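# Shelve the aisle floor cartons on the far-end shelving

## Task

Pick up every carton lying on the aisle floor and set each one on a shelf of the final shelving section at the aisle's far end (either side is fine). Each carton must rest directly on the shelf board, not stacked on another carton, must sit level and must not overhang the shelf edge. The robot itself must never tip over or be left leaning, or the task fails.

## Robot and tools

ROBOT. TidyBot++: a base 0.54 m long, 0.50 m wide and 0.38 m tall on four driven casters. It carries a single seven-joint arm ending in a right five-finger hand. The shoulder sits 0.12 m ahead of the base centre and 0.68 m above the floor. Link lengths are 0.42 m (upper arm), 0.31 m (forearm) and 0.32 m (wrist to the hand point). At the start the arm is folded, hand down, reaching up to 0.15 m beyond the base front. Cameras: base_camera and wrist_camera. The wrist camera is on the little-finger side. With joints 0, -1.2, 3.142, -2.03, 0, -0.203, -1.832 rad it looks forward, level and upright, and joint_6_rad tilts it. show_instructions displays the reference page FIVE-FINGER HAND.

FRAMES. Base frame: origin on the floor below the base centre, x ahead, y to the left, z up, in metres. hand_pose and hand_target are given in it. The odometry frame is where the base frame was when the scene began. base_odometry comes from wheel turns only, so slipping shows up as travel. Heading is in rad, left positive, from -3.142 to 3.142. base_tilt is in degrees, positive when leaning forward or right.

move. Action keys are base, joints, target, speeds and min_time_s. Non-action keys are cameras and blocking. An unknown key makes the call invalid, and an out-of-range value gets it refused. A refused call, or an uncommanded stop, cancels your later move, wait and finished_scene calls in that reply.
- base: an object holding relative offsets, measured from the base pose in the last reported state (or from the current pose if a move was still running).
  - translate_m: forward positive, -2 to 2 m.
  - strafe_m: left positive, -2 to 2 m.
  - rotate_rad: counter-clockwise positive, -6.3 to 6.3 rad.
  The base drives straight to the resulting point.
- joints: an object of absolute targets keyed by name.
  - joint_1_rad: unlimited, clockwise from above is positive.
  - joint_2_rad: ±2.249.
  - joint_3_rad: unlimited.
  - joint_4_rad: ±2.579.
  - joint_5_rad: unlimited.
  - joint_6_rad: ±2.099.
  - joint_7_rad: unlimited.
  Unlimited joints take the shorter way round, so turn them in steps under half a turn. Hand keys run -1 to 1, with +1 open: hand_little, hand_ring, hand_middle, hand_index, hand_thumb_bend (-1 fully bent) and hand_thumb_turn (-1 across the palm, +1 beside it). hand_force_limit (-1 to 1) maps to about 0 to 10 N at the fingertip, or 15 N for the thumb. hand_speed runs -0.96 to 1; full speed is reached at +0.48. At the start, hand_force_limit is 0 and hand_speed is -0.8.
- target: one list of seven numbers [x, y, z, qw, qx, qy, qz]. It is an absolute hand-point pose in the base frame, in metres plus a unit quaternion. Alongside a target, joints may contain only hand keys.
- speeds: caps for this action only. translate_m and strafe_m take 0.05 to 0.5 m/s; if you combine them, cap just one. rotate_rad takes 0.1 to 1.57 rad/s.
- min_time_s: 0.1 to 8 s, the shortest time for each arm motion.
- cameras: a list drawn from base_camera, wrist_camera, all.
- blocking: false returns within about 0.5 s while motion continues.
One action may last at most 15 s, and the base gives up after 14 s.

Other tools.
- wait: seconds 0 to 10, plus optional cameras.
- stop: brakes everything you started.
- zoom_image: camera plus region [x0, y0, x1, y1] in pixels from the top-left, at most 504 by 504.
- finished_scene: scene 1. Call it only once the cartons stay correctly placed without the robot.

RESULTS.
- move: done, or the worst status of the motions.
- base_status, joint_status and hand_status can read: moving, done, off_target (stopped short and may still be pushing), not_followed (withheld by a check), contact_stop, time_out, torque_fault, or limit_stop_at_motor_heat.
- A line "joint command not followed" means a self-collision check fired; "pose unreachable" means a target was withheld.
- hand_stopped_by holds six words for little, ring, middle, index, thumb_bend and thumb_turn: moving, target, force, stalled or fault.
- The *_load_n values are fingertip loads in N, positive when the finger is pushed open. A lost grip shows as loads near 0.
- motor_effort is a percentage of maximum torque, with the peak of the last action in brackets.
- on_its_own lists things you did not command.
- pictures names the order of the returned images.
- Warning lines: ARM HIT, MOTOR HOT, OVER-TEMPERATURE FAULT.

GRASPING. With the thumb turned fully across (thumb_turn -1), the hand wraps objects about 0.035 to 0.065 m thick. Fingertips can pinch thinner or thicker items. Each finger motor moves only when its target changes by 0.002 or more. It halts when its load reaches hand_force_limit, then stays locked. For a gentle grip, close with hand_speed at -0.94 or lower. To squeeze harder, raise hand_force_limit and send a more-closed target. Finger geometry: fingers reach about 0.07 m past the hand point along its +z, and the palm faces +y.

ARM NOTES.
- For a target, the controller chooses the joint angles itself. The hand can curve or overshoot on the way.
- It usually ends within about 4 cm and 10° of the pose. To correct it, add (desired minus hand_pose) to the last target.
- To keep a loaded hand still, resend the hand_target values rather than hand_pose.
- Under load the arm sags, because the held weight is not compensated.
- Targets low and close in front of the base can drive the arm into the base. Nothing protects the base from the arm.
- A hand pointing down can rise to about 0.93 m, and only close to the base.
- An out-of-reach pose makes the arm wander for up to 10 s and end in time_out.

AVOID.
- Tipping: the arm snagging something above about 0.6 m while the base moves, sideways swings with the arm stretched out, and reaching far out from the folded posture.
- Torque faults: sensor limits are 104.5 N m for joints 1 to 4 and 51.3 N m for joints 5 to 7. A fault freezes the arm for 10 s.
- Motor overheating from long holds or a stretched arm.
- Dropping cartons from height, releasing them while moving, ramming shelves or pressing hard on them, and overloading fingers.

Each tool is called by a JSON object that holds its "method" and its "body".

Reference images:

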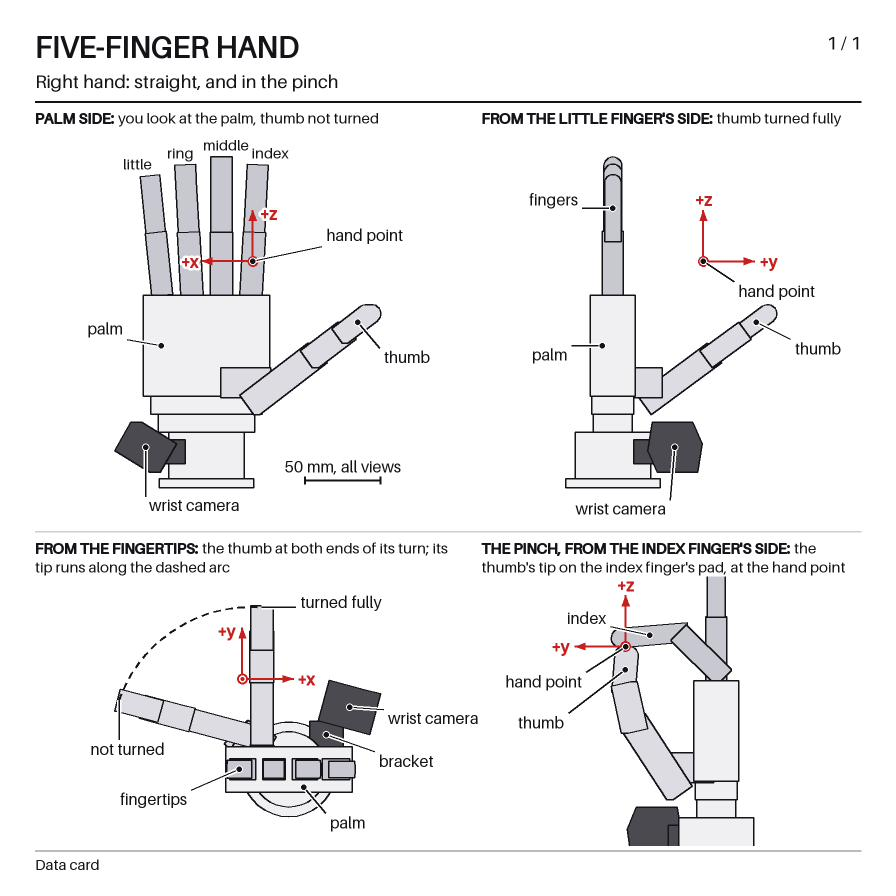

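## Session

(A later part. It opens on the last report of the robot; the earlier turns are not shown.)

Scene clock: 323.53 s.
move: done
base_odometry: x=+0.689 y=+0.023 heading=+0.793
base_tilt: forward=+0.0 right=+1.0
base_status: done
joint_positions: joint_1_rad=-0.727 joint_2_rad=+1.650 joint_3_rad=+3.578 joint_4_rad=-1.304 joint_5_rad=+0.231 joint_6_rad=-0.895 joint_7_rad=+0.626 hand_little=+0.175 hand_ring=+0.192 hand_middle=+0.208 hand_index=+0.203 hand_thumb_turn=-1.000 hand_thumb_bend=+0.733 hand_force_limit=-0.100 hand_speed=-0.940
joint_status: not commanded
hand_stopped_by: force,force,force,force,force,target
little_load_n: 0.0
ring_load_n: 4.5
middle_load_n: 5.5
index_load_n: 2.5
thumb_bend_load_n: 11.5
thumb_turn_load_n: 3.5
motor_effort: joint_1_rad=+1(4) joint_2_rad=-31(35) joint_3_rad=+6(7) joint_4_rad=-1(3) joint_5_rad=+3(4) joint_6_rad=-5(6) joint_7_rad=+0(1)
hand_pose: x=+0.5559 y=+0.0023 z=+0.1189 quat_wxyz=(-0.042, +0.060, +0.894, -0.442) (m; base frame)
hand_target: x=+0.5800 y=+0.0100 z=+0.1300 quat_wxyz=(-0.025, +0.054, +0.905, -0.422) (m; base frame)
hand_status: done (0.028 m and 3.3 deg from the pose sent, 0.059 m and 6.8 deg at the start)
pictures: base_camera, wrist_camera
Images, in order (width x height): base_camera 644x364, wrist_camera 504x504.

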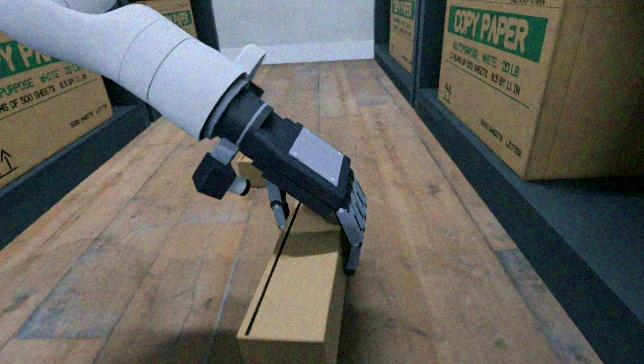

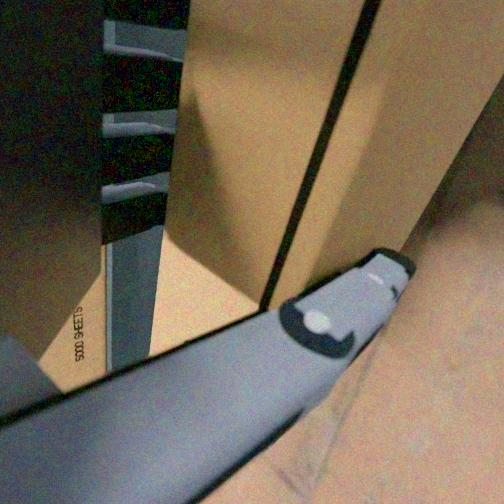

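{"method": "move", "body": {"target": [0.58,0.008,0.068,-0.0148,0.0317,0.9058,-0.4224], "min_time_s": 1.5, "cameras": ["base_camera"]}}

Scene clock: 338.23 s.
move: done
base_odometry: x=+0.689 y=+0.023 heading=+0.793
base_tilt: forward=+0.0 right=+1.1
base_status: not commanded
joint_positions: joint_1_rad=-0.727 joint_2_rad=+1.737 joint_3_rad=+3.581 joint_4_rad=-1.212 joint_5_rad=+0.231 joint_6_rad=-0.868 joint_7_rad=+0.626 hand_little=+0.175 hand_ring=+0.192 hand_middle=+0.208 hand_index=+0.203 hand_thumb_turn=-1.000 hand_thumb_bend=+0.733 hand_force_limit=-0.100 hand_speed=-0.940
joint_status: not commanded
hand_stopped_by: force,force,force,force,force,target
little_load_n: 0.0
ring_load_n: 4.5
middle_load_n: 5.5
index_load_n: 2.5
thumb_bend_load_n: 11.0
thumb_turn_load_n: 3.5
motor_effort: joint_1_rad=+1(1) joint_2_rad=-31(32) joint_3_rad=+7(7) joint_4_rad=-1(1) joint_5_rad=+3(4) joint_6_rad=-5(6) joint_7_rad=+1(1)
hand_pose: x=+0.5664 y=+0.0082 z=+0.0777 quat_wxyz=(-0.028, +0.038, +0.900, -0.434) (m; base frame)
hand_target: x=+0.5800 y=+0.0080 z=+0.0680 quat_wxyz=(-0.015, +0.032, +0.906, -0.422) (m; base frame)
hand_status: done (0.017 m and 2.3 deg from the pose sent, 0.057 m and 5.2 deg at the start)
pictures: base_camera
Images, in order (width x height): base_camera 644x364.

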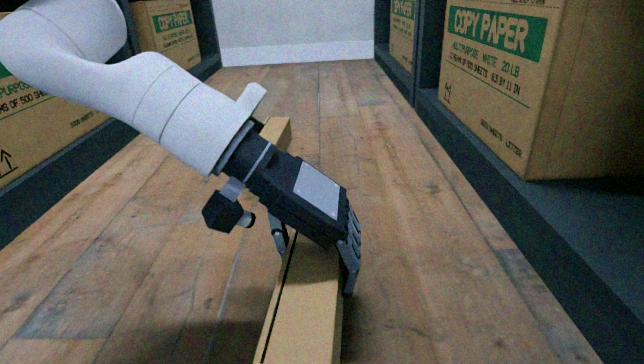

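{"method": "move", "body": {"target": [0.58,-0.005,0.043,-0.0148,0.0317,0.9058,-0.4224], "min_time_s": 1.2}}

{"method": "move", "body": {"base": {"translate_m":0.36}, "speeds": {"translate_m":0.25}, "cameras": ["all"]}}

{"method": "zoom_image", "body": {"camera": "base_camera", "region": [144, 0, 644, 364]}}

Scene clock: 343.67 s.
move: done
base_odometry: x=+0.689 y=+0.023 heading=+0.793
base_tilt: forward=+0.0 right=+1.0
base_status: not commanded
joint_positions: joint_1_rad=-0.715 joint_2_rad=+1.794 joint_3_rad=+3.587 joint_4_rad=-1.158 joint_5_rad=+0.231 joint_6_rad=-0.860 joint_7_rad=+0.626 hand_little=+0.175 hand_ring=+0.192 hand_middle=+0.208 hand_index=+0.203 hand_thumb_turn=-1.000 hand_thumb_bend=+0.733 hand_force_limit=-0.100 hand_speed=-0.940
joint_status: not commanded
hand_stopped_by: force,force,force,force,force,target
little_load_n: 0.0
ring_load_n: 4.5
middle_load_n: 5.5
index_load_n: 2.5
thumb_bend_load_n: 11.0
thumb_turn_load_n: 3.5
motor_effort: joint_1_rad=+1(1) joint_2_rad=-30(31) joint_3_rad=+6(7) joint_4_rad=-1(1) joint_5_rad=+3(3) joint_6_rad=-5(6) joint_7_rad=+0(1)
hand_pose: x=+0.5676 y=+0.0011 z=+0.0536 quat_wxyz=(-0.026, +0.031, +0.900, -0.434) (m; base frame)
hand_target: x=+0.5800 y=-0.0050 z=+0.0430 quat_wxyz=(-0.015, +0.032, +0.906, -0.422) (m; base frame)
hand_status: done (0.017 m and 2.0 deg from the pose sent, 0.040 m and 2.3 deg at the start)
pictures: none

Scene clock: 345.83 s.
move: done
base_odometry: x=+0.942 y=+0.280 heading=+0.792
base_tilt: forward=+0.0 right=+1.0
base_status: done
joint_positions: joint_1_rad=-0.706 joint_2_rad=+1.802 joint_3_rad=+3.594 joint_4_rad=-1.151 joint_5_rad=+0.231 joint_6_rad=-0.856 joint_7_rad=+0.626 hand_little=+0.175 hand_ring=+0.192 hand_middle=+0.208 hand_index=+0.203 hand_thumb_turn=-1.000 hand_thumb_bend=+0.733 hand_force_limit=-0.100 hand_speed=-0.940
joint_status: not commanded
hand_stopped_by: force,force,force,force,force,target
little_load_n: 0.0
ring_load_n: 4.5
middle_load_n: 5.5
index_load_n: 2.0
thumb_bend_load_n: 11.0
thumb_turn_load_n: 3.5
motor_effort: joint_1_rad=+1(3) joint_2_rad=-31(32) joint_3_rad=+7(8) joint_4_rad=-1(2) joint_5_rad=+3(4) joint_6_rad=-5(6) joint_7_rad=+1(1)
hand_pose: x=+0.5711 y=-0.0048 z=+0.0517 quat_wxyz=(-0.024, +0.033, +0.899, -0.435) (m; base frame)
hand_target: x=+0.5800 y=-0.0050 z=+0.0430 quat_wxyz=(-0.015, +0.032, +0.906, -0.422) (m; base frame)
hand_status: not commanded
pictures: base_camera, wrist_camera
Images, in order (width x height): base_camera 644x364, wrist_camera 504x504.

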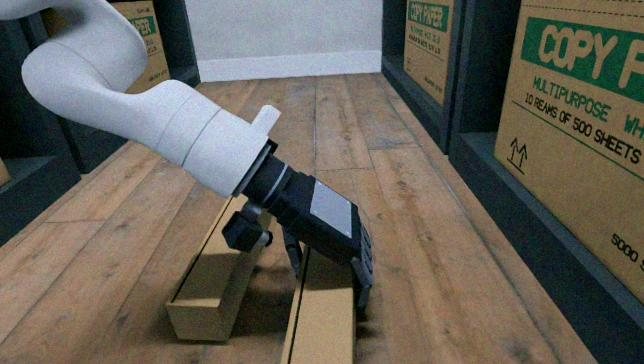

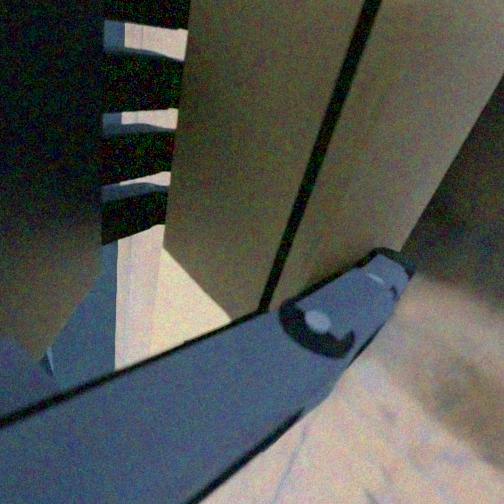

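Scaled by 1.008.

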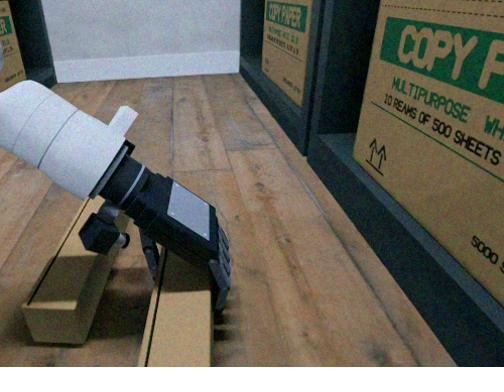

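{"method": "move", "body": {"base": {"translate_m":0.09}, "speeds": {"translate_m":0.25}}}

{"method": "move", "body": {"base": {"strafe_m":0.18}, "speeds": {"strafe_m":0.08}, "cameras": ["base_camera"]}}

Scene clock: 355.33 s.
move: done
base_odometry: x=+1.005 y=+0.344 heading=+0.792
base_tilt: forward=+0.0 right=+1.0
base_status: done
joint_positions: joint_1_rad=-0.702 joint_2_rad=+1.805 joint_3_rad=+3.598 joint_4_rad=-1.146 joint_5_rad=+0.231 joint_6_rad=-0.853 joint_7_rad=+0.626 hand_little=+0.175 hand_ring=+0.192 hand_middle=+0.208 hand_index=+0.203 hand_thumb_turn=-1.000 hand_thumb_bend=+0.733 hand_force_limit=-0.100 hand_speed=-0.940
joint_status: not commanded
hand_stopped_by: force,force,force,force,force,target
little_load_n: 0.0
ring_load_n: 4.5
middle_load_n: 5.0
index_load_n: 2.5
thumb_bend_load_n: 11.0
thumb_turn_load_n: 3.5
motor_effort: joint_1_rad=+1(3) joint_2_rad=-30(32) joint_3_rad=+6(8) joint_4_rad=+0(2) joint_5_rad=+3(4) joint_6_rad=-4(6) joint_7_rad=+1(2)
hand_pose: x=+0.5740 y=-0.0069 z=+0.0509 quat_wxyz=(-0.022, +0.034, +0.900, -0.435) (m; base frame)
hand_target: x=+0.5800 y=-0.0050 z=+0.0430 quat_wxyz=(-0.015, +0.032, +0.906, -0.422) (m; base frame)
hand_status: not commanded
pictures: none

Scene clock: 358.10 s.
move: done
base_odometry: x=+0.877 y=+0.471 heading=+0.792
base_tilt: forward=-0.1 right=+1.0
base_status: done
joint_positions: joint_1_rad=-0.702 joint_2_rad=+1.805 joint_3_rad=+3.598 joint_4_rad=-1.146 joint_5_rad=+0.231 joint_6_rad=-0.853 joint_7_rad=+0.626 hand_little=+0.175 hand_ring=+0.192 hand_middle=+0.208 hand_index=+0.203 hand_thumb_turn=-1.000 hand_thumb_bend=+0.733 hand_force_limit=-0.100 hand_speed=-0.940
joint_status: not commanded
hand_stopped_by: force,force,force,force,force,target
little_load_n: 0.0
ring_load_n: 4.5
middle_load_n: 5.5
index_load_n: 2.5
thumb_bend_load_n: 11.0
thumb_turn_load_n: 3.5
motor_effort: joint_1_rad=+1(3) joint_2_rad=-30(31) joint_3_rad=+6(7) joint_4_rad=-1(2) joint_5_rad=+3(4) joint_6_rad=-5(6) joint_7_rad=+0(1)
hand_pose: x=+0.5740 y=-0.0070 z=+0.0509 quat_wxyz=(-0.022, +0.034, +0.900, -0.435) (m; base frame)
hand_target: x=+0.5800 y=-0.0050 z=+0.0430 quat_wxyz=(-0.015, +0.032, +0.906, -0.422) (m; base frame)
hand_status: not commanded
pictures: base_camera
Images, in order (width x height): base_camera 644x364.

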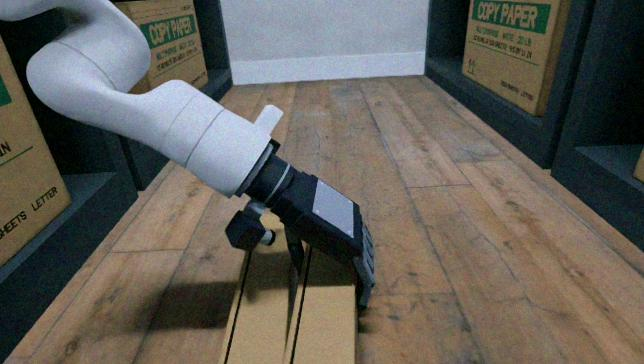

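{"method": "move", "body": {"base": {"strafe_m":0.05}, "speeds": {"strafe_m":0.08}}}

{"method": "move", "body": {"base": {"strafe_m":-0.23}, "speeds": {"strafe_m":0.25}, "cameras": ["base_camera"]}}

Scene clock: 363.23 s.
move: done
base_odometry: x=+0.842 y=+0.506 heading=+0.792
base_tilt: forward=+0.0 right=+1.0
base_status: done
joint_positions: joint_1_rad=-0.700 joint_2_rad=+1.805 joint_3_rad=+3.599 joint_4_rad=-1.146 joint_5_rad=+0.231 joint_6_rad=-0.853 joint_7_rad=+0.626 hand_little=+0.175 hand_ring=+0.192 hand_middle=+0.208 hand_index=+0.203 hand_thumb_turn=-1.000 hand_thumb_bend=+0.733 hand_force_limit=-0.100 hand_speed=-0.940
joint_status: not commanded
hand_stopped_by: force,force,force,force,force,target
little_load_n: 0.0
ring_load_n: 4.5
middle_load_n: 5.5
index_load_n: 2.5
thumb_bend_load_n: 10.5
thumb_turn_load_n: 3.5
motor_effort: joint_1_rad=+1(3) joint_2_rad=-30(32) joint_3_rad=+7(7) joint_4_rad=-1(2) joint_5_rad=+3(3) joint_6_rad=-4(5) joint_7_rad=+1(1)
hand_pose: x=+0.5740 y=-0.0077 z=+0.0509 quat_wxyz=(-0.022, +0.034, +0.900, -0.435) (m; base frame)
hand_target: x=+0.5800 y=-0.0050 z=+0.0430 quat_wxyz=(-0.015, +0.032, +0.906, -0.422) (m; base frame)
hand_status: not commanded
pictures: none

Scene clock: 364.90 s.
move: done
base_odometry: x=+1.005 y=+0.344 heading=+0.792
base_tilt: forward=+0.0 right=+0.9
base_status: done
joint_positions: joint_1_rad=-0.697 joint_2_rad=+1.807 joint_3_rad=+3.599 joint_4_rad=-1.145 joint_5_rad=+0.231 joint_6_rad=-0.852 joint_7_rad=+0.626 hand_little=+0.175 hand_ring=+0.192 hand_middle=+0.208 hand_index=+0.203 hand_thumb_turn=-1.000 hand_thumb_bend=+0.733 hand_force_limit=-0.100 hand_speed=-0.940
joint_status: not commanded
hand_stopped_by: force,force,force,force,force,target
little_load_n: 0.0
ring_load_n: 5.0
middle_load_n: 5.5
index_load_n: 2.5
thumb_bend_load_n: 11.0
thumb_turn_load_n: 3.5
motor_effort: joint_1_rad=+1(4) joint_2_rad=-31(32) joint_3_rad=+6(8) joint_4_rad=-1(2) joint_5_rad=+3(4) joint_6_rad=-5(6) joint_7_rad=+1(1)
hand_pose: x=+0.5741 y=-0.0099 z=+0.0505 quat_wxyz=(-0.022, +0.036, +0.899, -0.435) (m; base frame)
hand_target: x=+0.5800 y=-0.0050 z=+0.0430 quat_wxyz=(-0.015, +0.032, +0.906, -0.422) (m; base frame)
hand_status: not commanded
pictures: base_camera
Images, in order (width x height): base_camera 644x364.

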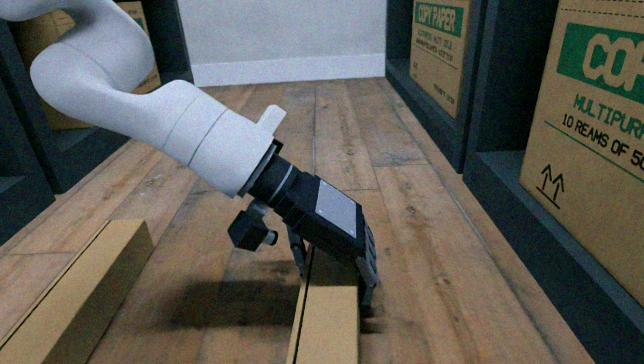

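{"method": "zoom_image", "body": {"camera": "base_camera", "region": [394, 64, 644, 364]}}

{"method": "zoom_image", "body": {"camera": "base_camera", "region": [0, 164, 250, 364]}}

Scaled by 1.680.

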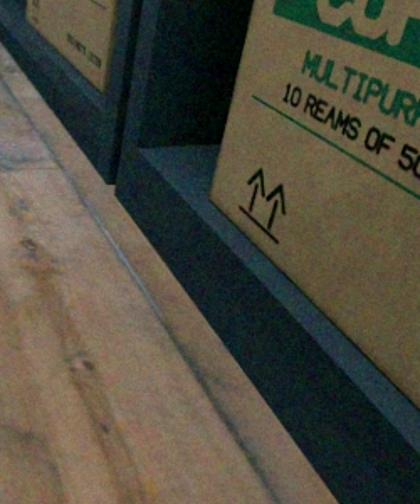

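Scaled by 2.016.

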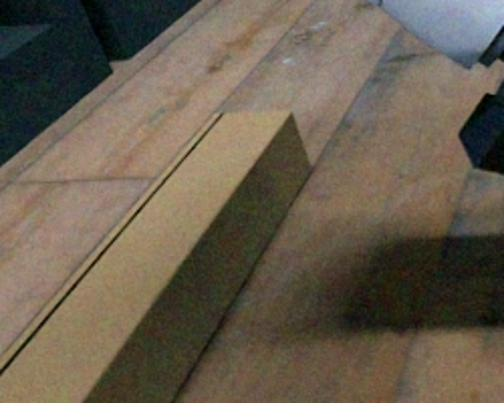

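{"method": "move", "body": {"base": {"strafe_m":-0.015}, "target": [0.56,0.02,0.48,-0.0148,0.0317,0.9058,-0.4224], "min_time_s": 3.5, "cameras": ["base_camera"]}}

Scene clock: 425.17 s.
move: done
base_odometry: x=+1.016 y=+0.335 heading=+0.792
base_tilt: forward=+0.0 right=+1.0
base_status: done
joint_positions: joint_1_rad=-0.694 joint_2_rad=+0.813 joint_3_rad=+3.499 joint_4_rad=-1.716 joint_5_rad=+0.502 joint_6_rad=-1.121 joint_7_rad=+0.694 hand_little=+0.175 hand_ring=+0.192 hand_middle=+0.208 hand_index=+0.203 hand_thumb_turn=-1.000 hand_thumb_bend=+0.733 hand_force_limit=-0.100 hand_speed=-0.940
joint_status: not commanded
hand_stopped_by: force,force,force,force,force,target
little_load_n: 0.0
ring_load_n: 4.5
middle_load_n: 5.5
index_load_n: 2.5
thumb_bend_load_n: 11.0
thumb_turn_load_n: 3.5
motor_effort: joint_1_rad=+1(4) joint_2_rad=-28(33) joint_3_rad=+4(8) joint_4_rad=+6(6) joint_5_rad=+4(4) joint_6_rad=-5(6) joint_7_rad=+0(2)
hand_pose: x=+0.5717 y=+0.0242 z=+0.4617 quat_wxyz=(-0.004, +0.071, +0.915, -0.397) (m; base frame)
hand_target: x=+0.5600 y=+0.0200 z=+0.4800 quat_wxyz=(-0.015, +0.032, +0.906, -0.422) (m; base frame)
hand_status: done (0.022 m and 5.6 deg from the pose sent, 0.431 m and 1.9 deg at the start)
pictures: base_camera
Images, in order (width x height): base_camera 644x364.

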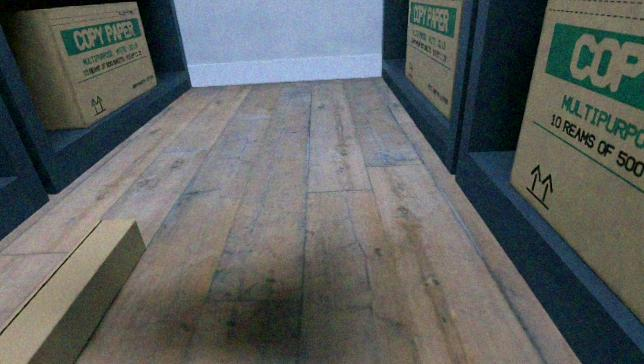

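{"method": "move", "body": {"joints": {"joint_1_rad":0,"joint_2_rad":0.012,"joint_3_rad":3.142,"joint_4_rad":-2.217,"joint_5_rad":0,"joint_6_rad":-0.05,"joint_7_rad":3.142}, "min_time_s": 4, "cameras": ["all"]}}

Scene clock: 434.47 s.
move: done
base_odometry: x=+1.016 y=+0.335 heading=+0.792
base_tilt: forward=-0.1 right=+1.0
base_status: not commanded
joint_positions: joint_1_rad=-0.015 joint_2_rad=+0.032 joint_3_rad=+3.159 joint_4_rad=-2.202 joint_5_rad=+0.050 joint_6_rad=-0.113 joint_7_rad=+3.103 hand_little=+0.175 hand_ring=+0.192 hand_middle=+0.208 hand_index=+0.203 hand_thumb_turn=-1.000 hand_thumb_bend=+0.733 hand_force_limit=-0.100 hand_speed=-0.940
joint_status: all done
hand_stopped_by: force,force,force,force,force,target
little_load_n: 0.0
ring_load_n: 4.5
middle_load_n: 6.0
index_load_n: 2.5
thumb_bend_load_n: 11.0
thumb_turn_load_n: 3.5
motor_effort: joint_1_rad=+0(2) joint_2_rad=-15(30) joint_3_rad=-1(5) joint_4_rad=+13(13) joint_5_rad=+0(5) joint_6_rad=+6(6) joint_7_rad=+0(2)
hand_pose: x=+0.5681 y=+0.0283 z=+0.6397 quat_wxyz=(+0.270, -0.654, +0.650, -0.278) (m; base frame)
hand_target: x=+0.5782 y=+0.0319 z=+0.6550 quat_wxyz=(+0.295, -0.642, +0.642, -0.296) (m; base frame)
hand_status: not commanded
pictures: base_camera, wrist_camera
Images, in order (width x height): base_camera 644x364, wrist_camera 504x504.

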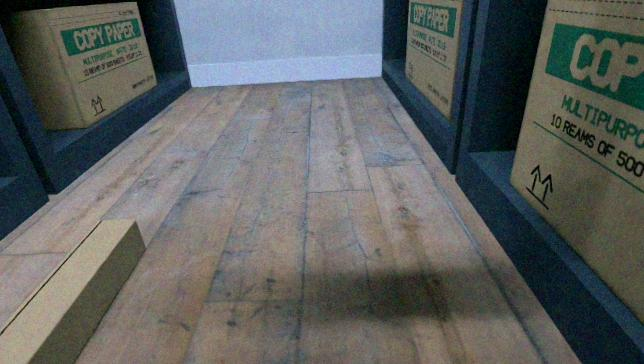

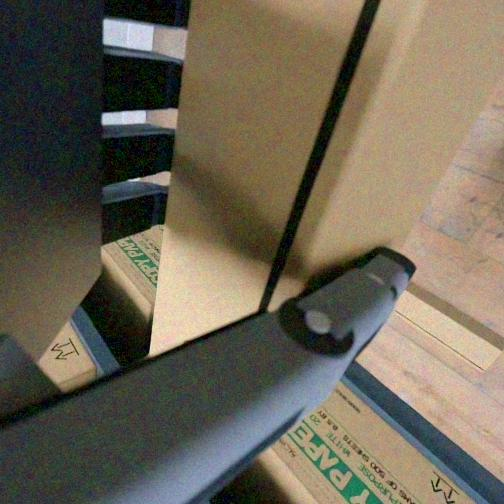

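{"method": "move", "body": {"base": {"translate_m":0.95}, "speeds": {"translate_m":0.35}, "cameras": ["all"]}}

Scene clock: 443.13 s.
move: time_out
base_odometry: x=+1.423 y=+0.748 heading=+0.777
base_tilt: forward=+0.0 right=+1.0
base_status: translate_m time_out (by the wheels' count: +0.581 of +0.950)
joint_positions: joint_1_rad=-0.001 joint_2_rad=+0.029 joint_3_rad=+3.148 joint_4_rad=-2.207 joint_5_rad=+0.047 joint_6_rad=-0.099 joint_7_rad=+3.105 hand_little=+0.175 hand_ring=+0.192 hand_middle=+0.208 hand_index=+0.203 hand_thumb_turn=-1.000 hand_thumb_bend=+0.733 hand_force_limit=-0.100 hand_speed=-0.940
joint_status: not commanded
hand_stopped_by: force,force,force,force,force,target
little_load_n: 0.0
ring_load_n: 4.5
middle_load_n: 5.5
index_load_n: 2.5
thumb_bend_load_n: 11.0
thumb_turn_load_n: 3.5
motor_effort: joint_1_rad=+1(11) joint_2_rad=-14(25) joint_3_rad=-1(8) joint_4_rad=+13(16) joint_5_rad=+0(1) joint_6_rad=+5(7) joint_7_rad=+1(1)
hand_pose: x=+0.5693 y=+0.0275 z=+0.6416 quat_wxyz=(+0.274, -0.651, +0.650, -0.281) (m; base frame)
hand_target: x=+0.5782 y=+0.0319 z=+0.6550 quat_wxyz=(+0.295, -0.642, +0.642, -0.296) (m; base frame)
hand_status: not commanded
pictures: base_camera, wrist_camera
Images, in order (width x height): base_camera 644x364, wrist_camera 504x504.

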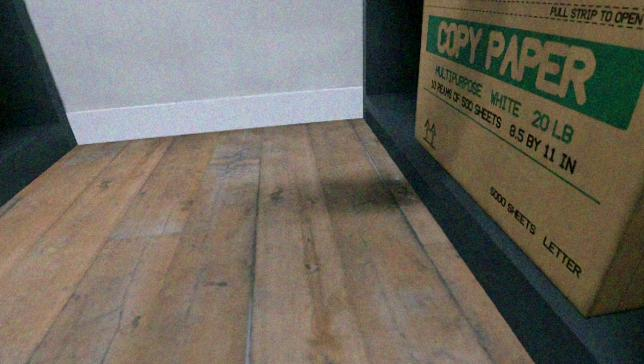

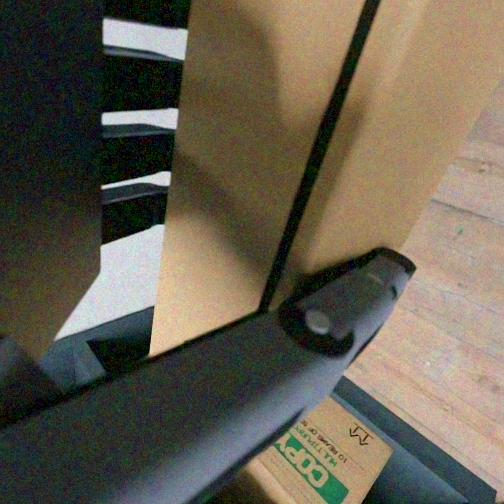

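{"method": "move", "body": {"base": {"rotate_rad":0.14}, "speeds": {"rotate_rad":0.3}, "cameras": ["base_camera"]}}

{"method": "zoom_image", "body": {"camera": "base_camera", "region": [0, 64, 400, 364]}}

{"method": "zoom_image", "body": {"camera": "base_camera", "region": [344, 64, 644, 364]}}

Scene clock: 457.73 s.
move: time_out
base_odometry: x=+1.421 y=+0.745 heading=+0.813
base_tilt: forward=-0.1 right=+1.0
base_status: rotate_rad time_out (by the wheels' count: +0.036 of +0.140)
joint_positions: joint_1_rad=-0.001 joint_2_rad=+0.027 joint_3_rad=+3.148 joint_4_rad=-2.208 joint_5_rad=+0.047 joint_6_rad=-0.099 joint_7_rad=+3.105 hand_little=+0.175 hand_ring=+0.192 hand_middle=+0.208 hand_index=+0.203 hand_thumb_turn=-1.000 hand_thumb_bend=+0.733 hand_force_limit=-0.100 hand_speed=-0.940
joint_status: not commanded
hand_stopped_by: force,force,force,force,force,target
little_load_n: 0.0
ring_load_n: 5.0
middle_load_n: 5.5
index_load_n: 2.5
thumb_bend_load_n: 11.0
thumb_turn_load_n: 3.0
motor_effort: joint_1_rad=+1(2) joint_2_rad=-14(20) joint_3_rad=+0(2) joint_4_rad=+13(14) joint_5_rad=+0(1) joint_6_rad=+6(7) joint_7_rad=-1(1)
hand_pose: x=+0.5693 y=+0.0277 z=+0.6423 quat_wxyz=(+0.274, -0.651, +0.649, -0.282) (m; base frame)
hand_target: x=+0.5782 y=+0.0319 z=+0.6550 quat_wxyz=(+0.295, -0.642, +0.642, -0.296) (m; base frame)
hand_status: not commanded
pictures: base_camera
Images, in order (width x height): base_camera 644x364.

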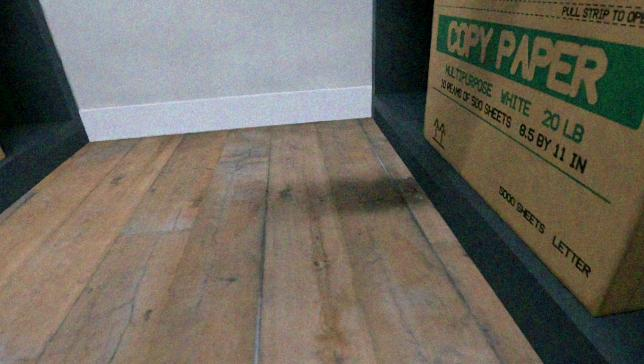

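Scaled by 1.260.

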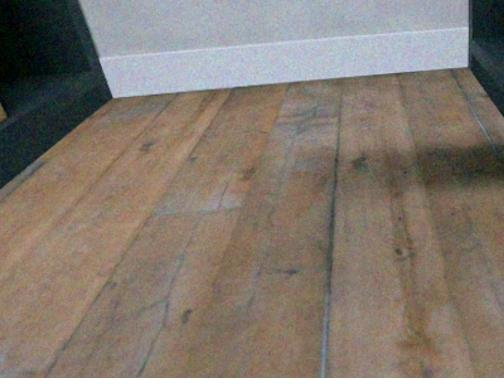

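Scaled by 1.680.

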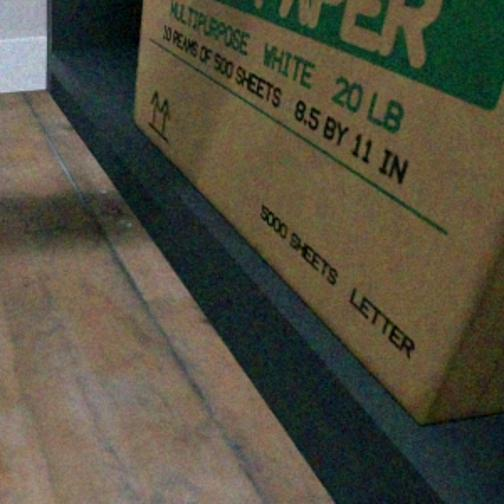

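{"method": "move", "body": {"joints": {"joint_1_rad":-1.3}, "min_time_s": 3, "cameras": ["all"]}}

Scene clock: 468.47 s.
move: done
base_odometry: x=+1.421 y=+0.745 heading=+0.813
base_tilt: forward=-0.1 right=+1.0
base_status: not commanded
joint_positions: joint_1_rad=-1.285 joint_2_rad=+0.027 joint_3_rad=+3.148 joint_4_rad=-2.208 joint_5_rad=+0.047 joint_6_rad=-0.099 joint_7_rad=+3.105 hand_little=+0.175 hand_ring=+0.192 hand_middle=+0.208 hand_index=+0.203 hand_thumb_turn=-1.000 hand_thumb_bend=+0.733 hand_force_limit=-0.100 hand_speed=-0.940
joint_status: all done
hand_stopped_by: force,force,force,force,force,target
little_load_n: 0.0
ring_load_n: 4.5
middle_load_n: 5.5
index_load_n: 2.5
thumb_bend_load_n: 11.0
thumb_turn_load_n: 3.5
motor_effort: joint_1_rad=+1(2) joint_2_rad=-14(15) joint_3_rad=-1(2) joint_4_rad=+13(13) joint_5_rad=+0(1) joint_6_rad=+5(6) joint_7_rad=+0(1)
hand_pose: x=+0.2198 y=+0.4398 z=+0.6423 quat_wxyz=(+0.388, -0.910, +0.130, -0.061) (m; base frame)
hand_target: x=+0.2111 y=+0.4510 z=+0.6550 quat_wxyz=(+0.414, -0.900, +0.123, -0.057) (m; base frame)
hand_status: not commanded
pictures: base_camera, wrist_camera
Images, in order (width x height): base_camera 644x364, wrist_camera 504x504.

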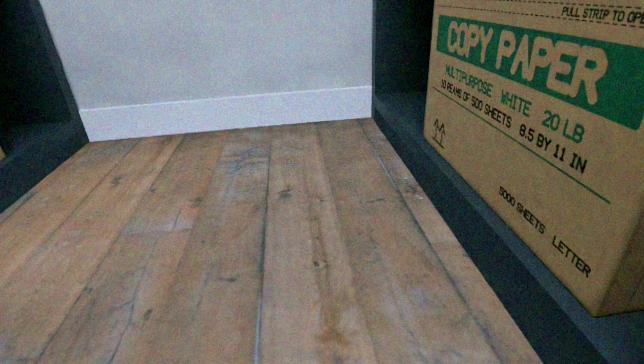

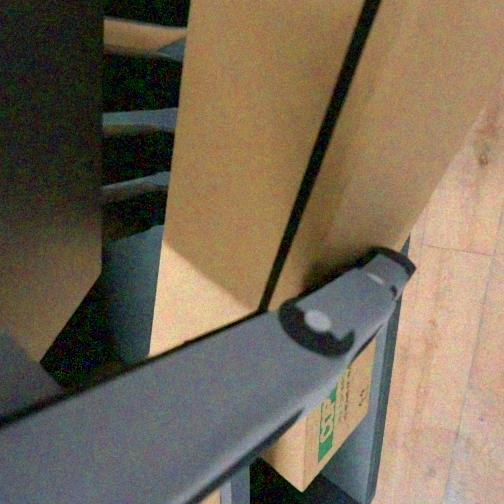

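{"method": "move", "body": {"joints": {"joint_1_rad":-2.2}, "min_time_s": 2, "cameras": ["wrist_camera"]}}

Scene clock: 472.50 s.
move: done
base_odometry: x=+1.421 y=+0.745 heading=+0.813
base_tilt: forward=-0.1 right=+1.1
base_status: not commanded
joint_positions: joint_1_rad=-2.185 joint_2_rad=+0.027 joint_3_rad=+3.148 joint_4_rad=-2.208 joint_5_rad=+0.047 joint_6_rad=-0.099 joint_7_rad=+3.105 hand_little=+0.175 hand_ring=+0.192 hand_middle=+0.208 hand_index=+0.203 hand_thumb_turn=-1.000 hand_thumb_bend=+0.733 hand_force_limit=-0.100 hand_speed=-0.940
joint_status: all done
hand_stopped_by: force,force,force,force,force,target
little_load_n: 0.0
ring_load_n: 4.5
middle_load_n: 5.5
index_load_n: 2.5
thumb_bend_load_n: 11.0
thumb_turn_load_n: 3.5
motor_effort: joint_1_rad=+1(2) joint_2_rad=-14(15) joint_3_rad=-1(2) joint_4_rad=+13(13) joint_5_rad=+1(1) joint_6_rad=+6(7) joint_7_rad=+1(1)
hand_pose: x=-0.1628 y=+0.3523 z=+0.6423 quat_wxyz=(+0.376, -0.876, -0.279, +0.114) (m; base frame)
hand_target: x=-0.1771 y=+0.3525 z=+0.6550 quat_wxyz=(+0.398, -0.864, -0.281, +0.129) (m; base frame)
hand_status: not commanded
pictures: wrist_camera
Images, in order (width x height): wrist_camera 504x504.

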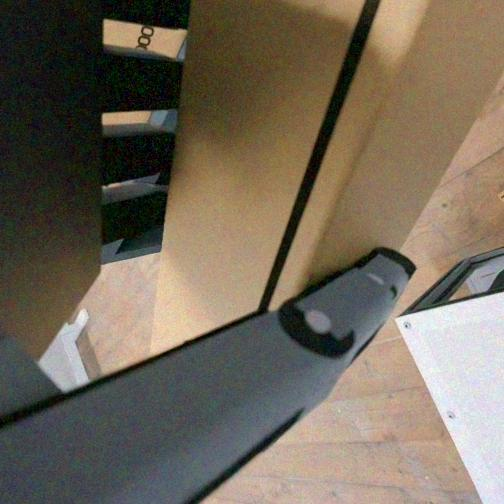

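{"method": "zoom_image", "body": {"camera": "wrist_camera", "region": [384, 130, 504, 350]}}

{"method": "move", "body": {"joints": {"joint_1_rad":-1.8}, "cameras": ["wrist_camera"]}}

Scaled by 2.291 from the camera's 504x504 image, which has a finer 720x720 frame.

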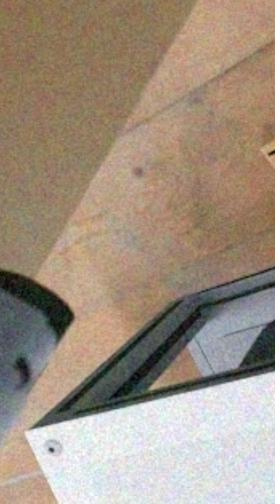

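Scene clock: 476.90 s.
move: done
base_odometry: x=+1.421 y=+0.745 heading=+0.813
base_tilt: forward=-0.1 right=+1.0
base_status: not commanded
joint_positions: joint_1_rad=-1.815 joint_2_rad=+0.027 joint_3_rad=+3.148 joint_4_rad=-2.208 joint_5_rad=+0.047 joint_6_rad=-0.099 joint_7_rad=+3.105 hand_little=+0.175 hand_ring=+0.192 hand_middle=+0.208 hand_index=+0.203 hand_thumb_turn=-1.000 hand_thumb_bend=+0.733 hand_force_limit=-0.100 hand_speed=-0.940
joint_status: all done
hand_stopped_by: force,force,force,force,force,target
little_load_n: 0.0
ring_load_n: 4.5
middle_load_n: 5.5
index_load_n: 2.0
thumb_bend_load_n: 11.0
thumb_turn_load_n: 3.5
motor_effort: joint_1_rad=+0(3) joint_2_rad=-14(15) joint_3_rad=-1(2) joint_4_rad=+13(13) joint_5_rad=+0(1) joint_6_rad=+5(6) joint_7_rad=+0(1)
hand_pose: x=-0.0162 y=+0.4304 z=+0.6423 quat_wxyz=(+0.391, -0.913, -0.113, +0.042) (m; base frame)
hand_target: x=-0.0165 y=+0.4400 z=+0.6550 quat_wxyz=(+0.415, -0.902, -0.104, +0.048) (m; base frame)
hand_status: not commanded
pictures: wrist_camera
Images, in order (width x height): wrist_camera 504x504.

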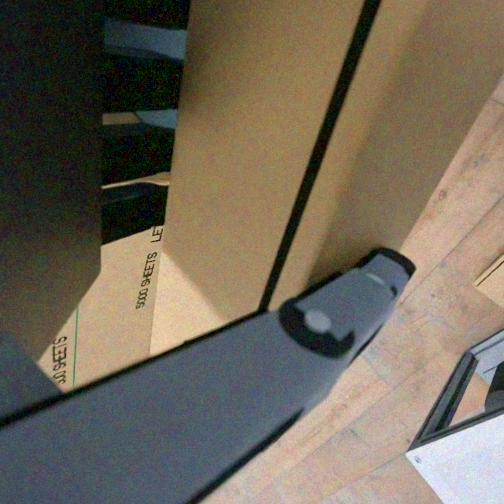

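{"method": "move", "body": {"joints": {"joint_1_rad":-1.6,"joint_6_rad":-0.7}, "cameras": ["wrist_camera"]}}

Scene clock: 481.50 s.
move: done
base_odometry: x=+1.421 y=+0.745 heading=+0.813
base_tilt: forward=-0.1 right=+1.0
base_status: not commanded
joint_positions: joint_1_rad=-1.615 joint_2_rad=+0.027 joint_3_rad=+3.148 joint_4_rad=-2.208 joint_5_rad=+0.047 joint_6_rad=-0.651 joint_7_rad=+3.105 hand_little=+0.175 hand_ring=+0.192 hand_middle=+0.208 hand_index=+0.203 hand_thumb_turn=-1.000 hand_thumb_bend=+0.733 hand_force_limit=-0.100 hand_speed=-0.940
joint_status: all done
hand_stopped_by: force,force,force,force,force,target
little_load_n: 0.0
ring_load_n: 4.5
middle_load_n: 5.5
index_load_n: 2.5
thumb_bend_load_n: 11.0
thumb_turn_load_n: 3.5
motor_effort: joint_1_rad=+1(2) joint_2_rad=-12(14) joint_3_rad=-1(2) joint_4_rad=+11(13) joint_5_rad=+1(1) joint_6_rad=+1(7) joint_7_rad=+1(1)
hand_pose: x=+0.0854 y=+0.2812 z=+0.5810 quat_wxyz=(+0.128, -0.992, -0.017, -0.012) (m; base frame)
hand_target: x=+0.0793 y=+0.2618 z=+0.5827 quat_wxyz=(+0.106, -0.994, -0.015, +0.001) (m; base frame)
hand_status: not commanded
pictures: wrist_camera
Images, in order (width x height): wrist_camera 504x504.

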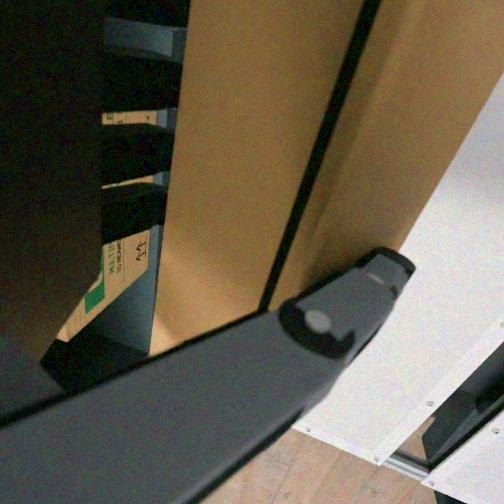

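{"method": "move", "body": {"joints": {"joint_1_rad":-2.8,"joint_6_rad":-0.1}, "cameras": ["wrist_camera"]}}

Scene clock: 487.07 s.
move: done
base_odometry: x=+1.421 y=+0.745 heading=+0.813
base_tilt: forward=+0.0 right=+1.1
base_status: not commanded
joint_positions: joint_1_rad=-2.785 joint_2_rad=+0.027 joint_3_rad=+3.148 joint_4_rad=-2.208 joint_5_rad=+0.047 joint_6_rad=-0.164 joint_7_rad=+3.105 hand_little=+0.175 hand_ring=+0.192 hand_middle=+0.208 hand_index=+0.203 hand_thumb_turn=-1.000 hand_thumb_bend=+0.733 hand_force_limit=-0.100 hand_speed=-0.940
joint_status: all done
hand_stopped_by: force,force,force,force,force,target
little_load_n: 0.0
ring_load_n: 5.0
middle_load_n: 5.5
index_load_n: 2.5
thumb_bend_load_n: 11.0
thumb_turn_load_n: 3.5
motor_effort: joint_1_rad=+1(2) joint_2_rad=-14(15) joint_3_rad=-1(2) joint_4_rad=+13(13) joint_5_rad=+0(1) joint_6_rad=+5(7) joint_7_rad=+0(2)
hand_pose: x=-0.2955 y=+0.1262 z=+0.6303 quat_wxyz=(+0.302, -0.765, -0.532, +0.202) (m; base frame)
hand_target: x=-0.3121 y=+0.1194 z=+0.6451 quat_wxyz=(+0.323, -0.750, -0.530, +0.228) (m; base frame)
hand_status: not commanded
pictures: wrist_camera
Images, in order (width x height): wrist_camera 504x504.

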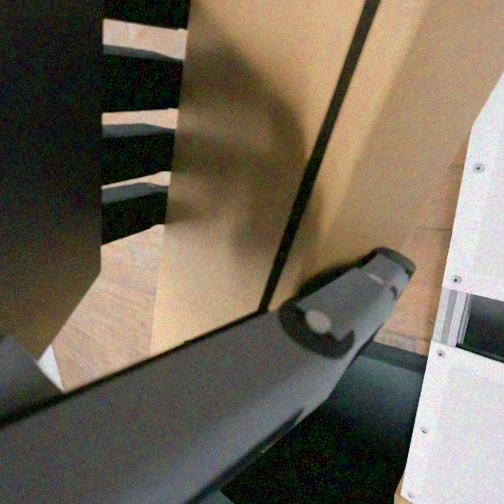

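{"method": "move", "body": {"joints": {"joint_1_rad":-2.0,"joint_6_rad":-0.36}, "cameras": ["wrist_camera"]}}

Scene clock: 496.77 s.
move: done
base_odometry: x=+1.421 y=+0.745 heading=+0.813
base_tilt: forward=+0.0 right=+1.0
base_status: not commanded
joint_positions: joint_1_rad=-2.015 joint_2_rad=+0.027 joint_3_rad=+3.148 joint_4_rad=-2.208 joint_5_rad=+0.047 joint_6_rad=-0.312 joint_7_rad=+3.105 hand_little=+0.175 hand_ring=+0.192 hand_middle=+0.208 hand_index=+0.203 hand_thumb_turn=-1.000 hand_thumb_bend=+0.733 hand_force_limit=-0.100 hand_speed=-0.940
joint_status: all done
hand_stopped_by: force,force,force,force,force,target
little_load_n: 0.0
ring_load_n: 4.5
middle_load_n: 5.5
index_load_n: 2.5
thumb_bend_load_n: 11.0
thumb_turn_load_n: 3.5
motor_effort: joint_1_rad=+1(2) joint_2_rad=-14(15) joint_3_rad=+0(2) joint_4_rad=+12(13) joint_5_rad=+1(1) joint_6_rad=+4(7) joint_7_rad=+0(2)
hand_pose: x=-0.0708 y=+0.3413 z=+0.6076 quat_wxyz=(+0.288, -0.933, -0.209, +0.056) (m; base frame)
hand_target: x=-0.0647 y=+0.3246 z=+0.6045 quat_wxyz=(+0.267, -0.940, -0.205, +0.058) (m; base frame)
hand_status: not commanded
pictures: wrist_camera
Images, in order (width x height): wrist_camera 504x504.

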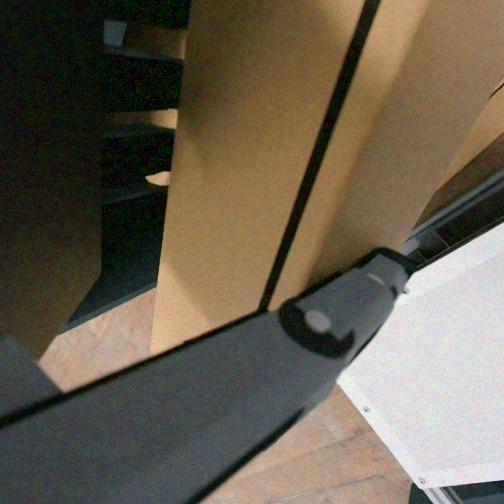

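{"method": "zoom_image", "body": {"camera": "wrist_camera", "region": [364, 40, 504, 300]}}

Scaled by 1.938 from the camera's 504x504 image, which has a finer 720x720 frame.

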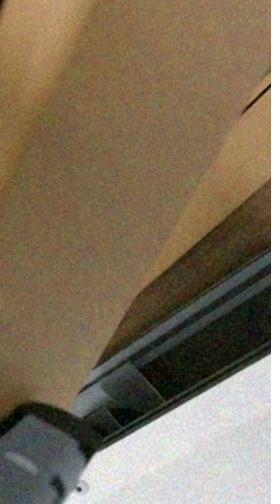

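{"method": "move", "body": {"joints": {"joint_1_rad":-1.6,"joint_6_rad":-0.3}, "cameras": ["wrist_camera"]}}

Scene clock: 513.80 s.
move: done
base_odometry: x=+1.421 y=+0.745 heading=+0.813
base_tilt: forward=+0.0 right=+1.0
base_status: not commanded
joint_positions: joint_1_rad=-1.615 joint_2_rad=+0.027 joint_3_rad=+3.148 joint_4_rad=-2.208 joint_5_rad=+0.047 joint_6_rad=-0.314 joint_7_rad=+3.105 hand_little=+0.175 hand_ring=+0.192 hand_middle=+0.208 hand_index=+0.203 hand_thumb_turn=-1.000 hand_thumb_bend=+0.733 hand_force_limit=-0.100 hand_speed=-0.940
joint_status: all done
hand_stopped_by: force,force,force,force,force,target
little_load_n: 0.0
ring_load_n: 5.0
middle_load_n: 5.5
index_load_n: 2.5
thumb_bend_load_n: 11.0
thumb_turn_load_n: 3.0
motor_effort: joint_1_rad=+1(3) joint_2_rad=-13(14) joint_3_rad=-1(2) joint_4_rad=+12(12) joint_5_rad=+1(1) joint_6_rad=+4(6) joint_7_rad=+1(1)
hand_pose: x=+0.0772 y=+0.3877 z=+0.6074 quat_wxyz=(+0.292, -0.956, -0.020, -0.003) (m; base frame)
hand_target: x=+0.0757 y=+0.3886 z=+0.6121 quat_wxyz=(+0.301, -0.953, -0.014, +0.004) (m; base frame)
hand_status: not commanded
pictures: wrist_camera
Images, in order (width x height): wrist_camera 504x504.

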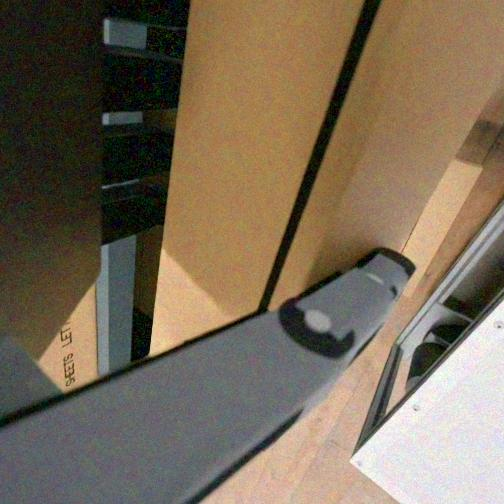

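{"method": "zoom_image", "body": {"camera": "wrist_camera", "region": [324, 80, 504, 504]}}

Scaled by 1.189 from the camera's 504x504 image, which has a finer 720x720 frame.

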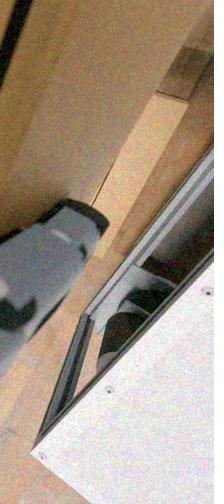

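{"method": "move", "body": {"joints": {"joint_1_rad":0,"joint_2_rad":-0.5,"joint_4_rad":-2.2,"joint_6_rad":-0.92}, "cameras": []}}

{"method": "move", "body": {"joints": {"joint_1_rad":1.6}, "cameras": ["wrist_camera"]}}

Scene clock: 541.43 s.
move: done
base_odometry: x=+1.421 y=+0.745 heading=+0.813
base_tilt: forward=-0.1 right=+1.1
base_status: not commanded
joint_positions: joint_1_rad=-0.016 joint_2_rad=-0.485 joint_3_rad=+3.148 joint_4_rad=-2.208 joint_5_rad=+0.047 joint_6_rad=-0.871 joint_7_rad=+3.105 hand_little=+0.175 hand_ring=+0.192 hand_middle=+0.208 hand_index=+0.203 hand_thumb_turn=-1.000 hand_thumb_bend=+0.733 hand_force_limit=-0.100 hand_speed=-0.940
joint_status: all done
hand_stopped_by: force,force,force,force,force,target
little_load_n: 0.0
ring_load_n: 4.5
middle_load_n: 5.5
index_load_n: 2.5
thumb_bend_load_n: 11.0
thumb_turn_load_n: 3.5
motor_effort: joint_1_rad=+1(2) joint_2_rad=-1(14) joint_3_rad=+0(2) joint_4_rad=+15(15) joint_5_rad=+1(1) joint_6_rad=+3(6) joint_7_rad=+0(1)
hand_pose: x=+0.3503 y=+0.0235 z=+0.6994 quat_wxyz=(+0.182, -0.678, +0.683, -0.201) (m; base frame)
hand_target: x=+0.3373 y=+0.0321 z=+0.7013 quat_wxyz=(+0.182, -0.683, +0.683, -0.182) (m; base frame)
hand_status: not commanded
pictures: none
No camera images: "cameras" was empty.

Scene clock: 544.27 s.
move: done
base_odometry: x=+1.421 y=+0.745 heading=+0.813
base_tilt: forward=+0.0 right=+1.0
base_status: not commanded
joint_positions: joint_1_rad=+1.584 joint_2_rad=-0.491 joint_3_rad=+3.134 joint_4_rad=-2.211 joint_5_rad=-0.007 joint_6_rad=-0.923 joint_7_rad=+3.112 hand_little=+0.175 hand_ring=+0.192 hand_middle=+0.208 hand_index=+0.203 hand_thumb_turn=-1.000 hand_thumb_bend=+0.734 hand_force_limit=-0.100 hand_speed=-0.940
joint_status: all done
hand_stopped_by: force,force,force,force,force,target
little_load_n: 0.0
ring_load_n: 0.0
middle_load_n: 4.0
index_load_n: 8.0
thumb_bend_load_n: 10.0
thumb_turn_load_n: -1.5
motor_effort: joint_1_rad=+1(10) joint_2_rad=-1(2) joint_3_rad=+0(9) joint_4_rad=+14(20) joint_5_rad=+0(18) joint_6_rad=+4(11) joint_7_rad=+0(3)
hand_pose: x=+0.1536 y=-0.2148 z=+0.6951 quat_wxyz=(+0.004, +0.018, +0.969, -0.247) (m; base frame)
hand_target: x=+0.1447 y=-0.2192 z=+0.7013 quat_wxyz=(-0.004, +0.014, +0.966, -0.258) (m; base frame)
hand_status: not commanded
pictures: wrist_camera
Images, in order (width x height): wrist_camera 504x504.

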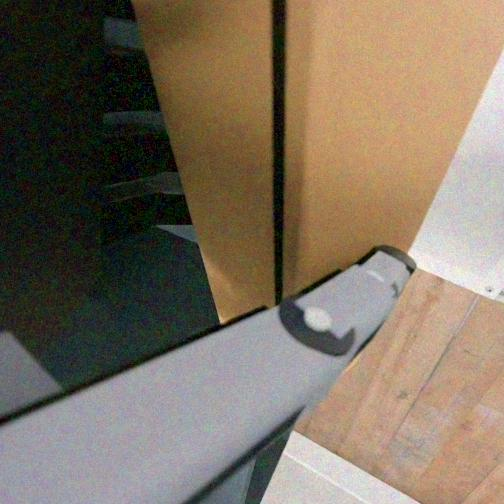

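{"method": "move", "body": {"joints": {"joint_1_rad":0.7}, "min_time_s": 2, "cameras": ["all"]}}

Scene clock: 549.57 s.
move: done
base_odometry: x=+1.421 y=+0.745 heading=+0.813
base_tilt: forward=-0.1 right=+1.1
base_status: not commanded
joint_positions: joint_1_rad=+0.716 joint_2_rad=-0.492 joint_3_rad=+3.136 joint_4_rad=-2.211 joint_5_rad=-0.004 joint_6_rad=-0.924 joint_7_rad=+3.113 hand_little=+0.175 hand_ring=+0.192 hand_middle=+0.208 hand_index=+0.203 hand_thumb_turn=-1.000 hand_thumb_bend=+0.734 hand_force_limit=-0.100 hand_speed=-0.940
joint_status: all done
hand_stopped_by: force,force,force,force,force,target
little_load_n: 0.0
ring_load_n: 0.0
middle_load_n: 4.0
index_load_n: 8.5
thumb_bend_load_n: 9.5
thumb_turn_load_n: -2.0
motor_effort: joint_1_rad=+1(2) joint_2_rad=-1(1) joint_3_rad=+0(2) joint_4_rad=+15(17) joint_5_rad=+0(5) joint_6_rad=+4(7) joint_7_rad=+0(1)
hand_pose: x=+0.3043 y=-0.1132 z=+0.6950 quat_wxyz=(+0.107, -0.390, +0.887, -0.222) (m; base frame)
hand_target: x=+0.3066 y=-0.1161 z=+0.7013 quat_wxyz=(+0.109, -0.408, +0.876, -0.234) (m; base frame)
hand_status: not commanded
pictures: base_camera, wrist_camera
Images, in order (width x height): base_camera 644x364, wrist_camera 504x504.

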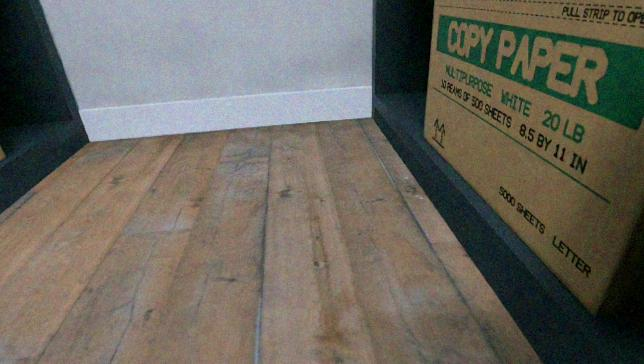

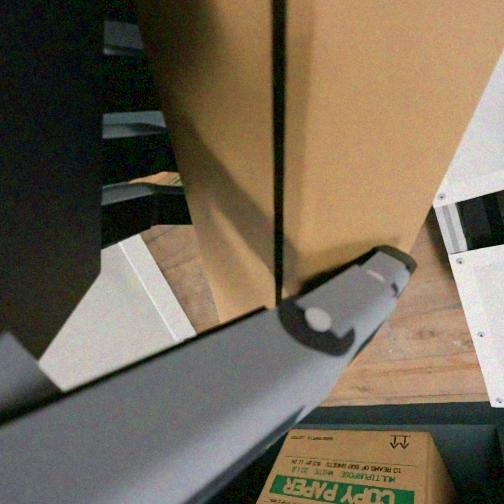

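{"method": "zoom_image", "body": {"camera": "wrist_camera", "region": [384, 330, 504, 504]}}

Scaled by 2.897 from the camera's 504x504 image, which has a finer 720x720 frame.

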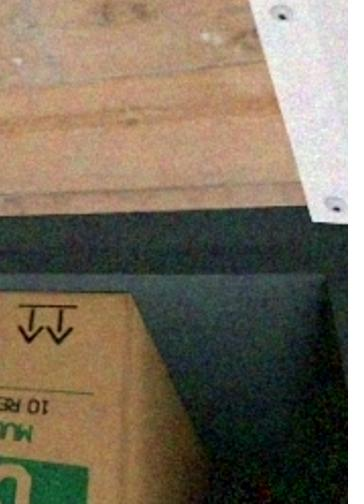

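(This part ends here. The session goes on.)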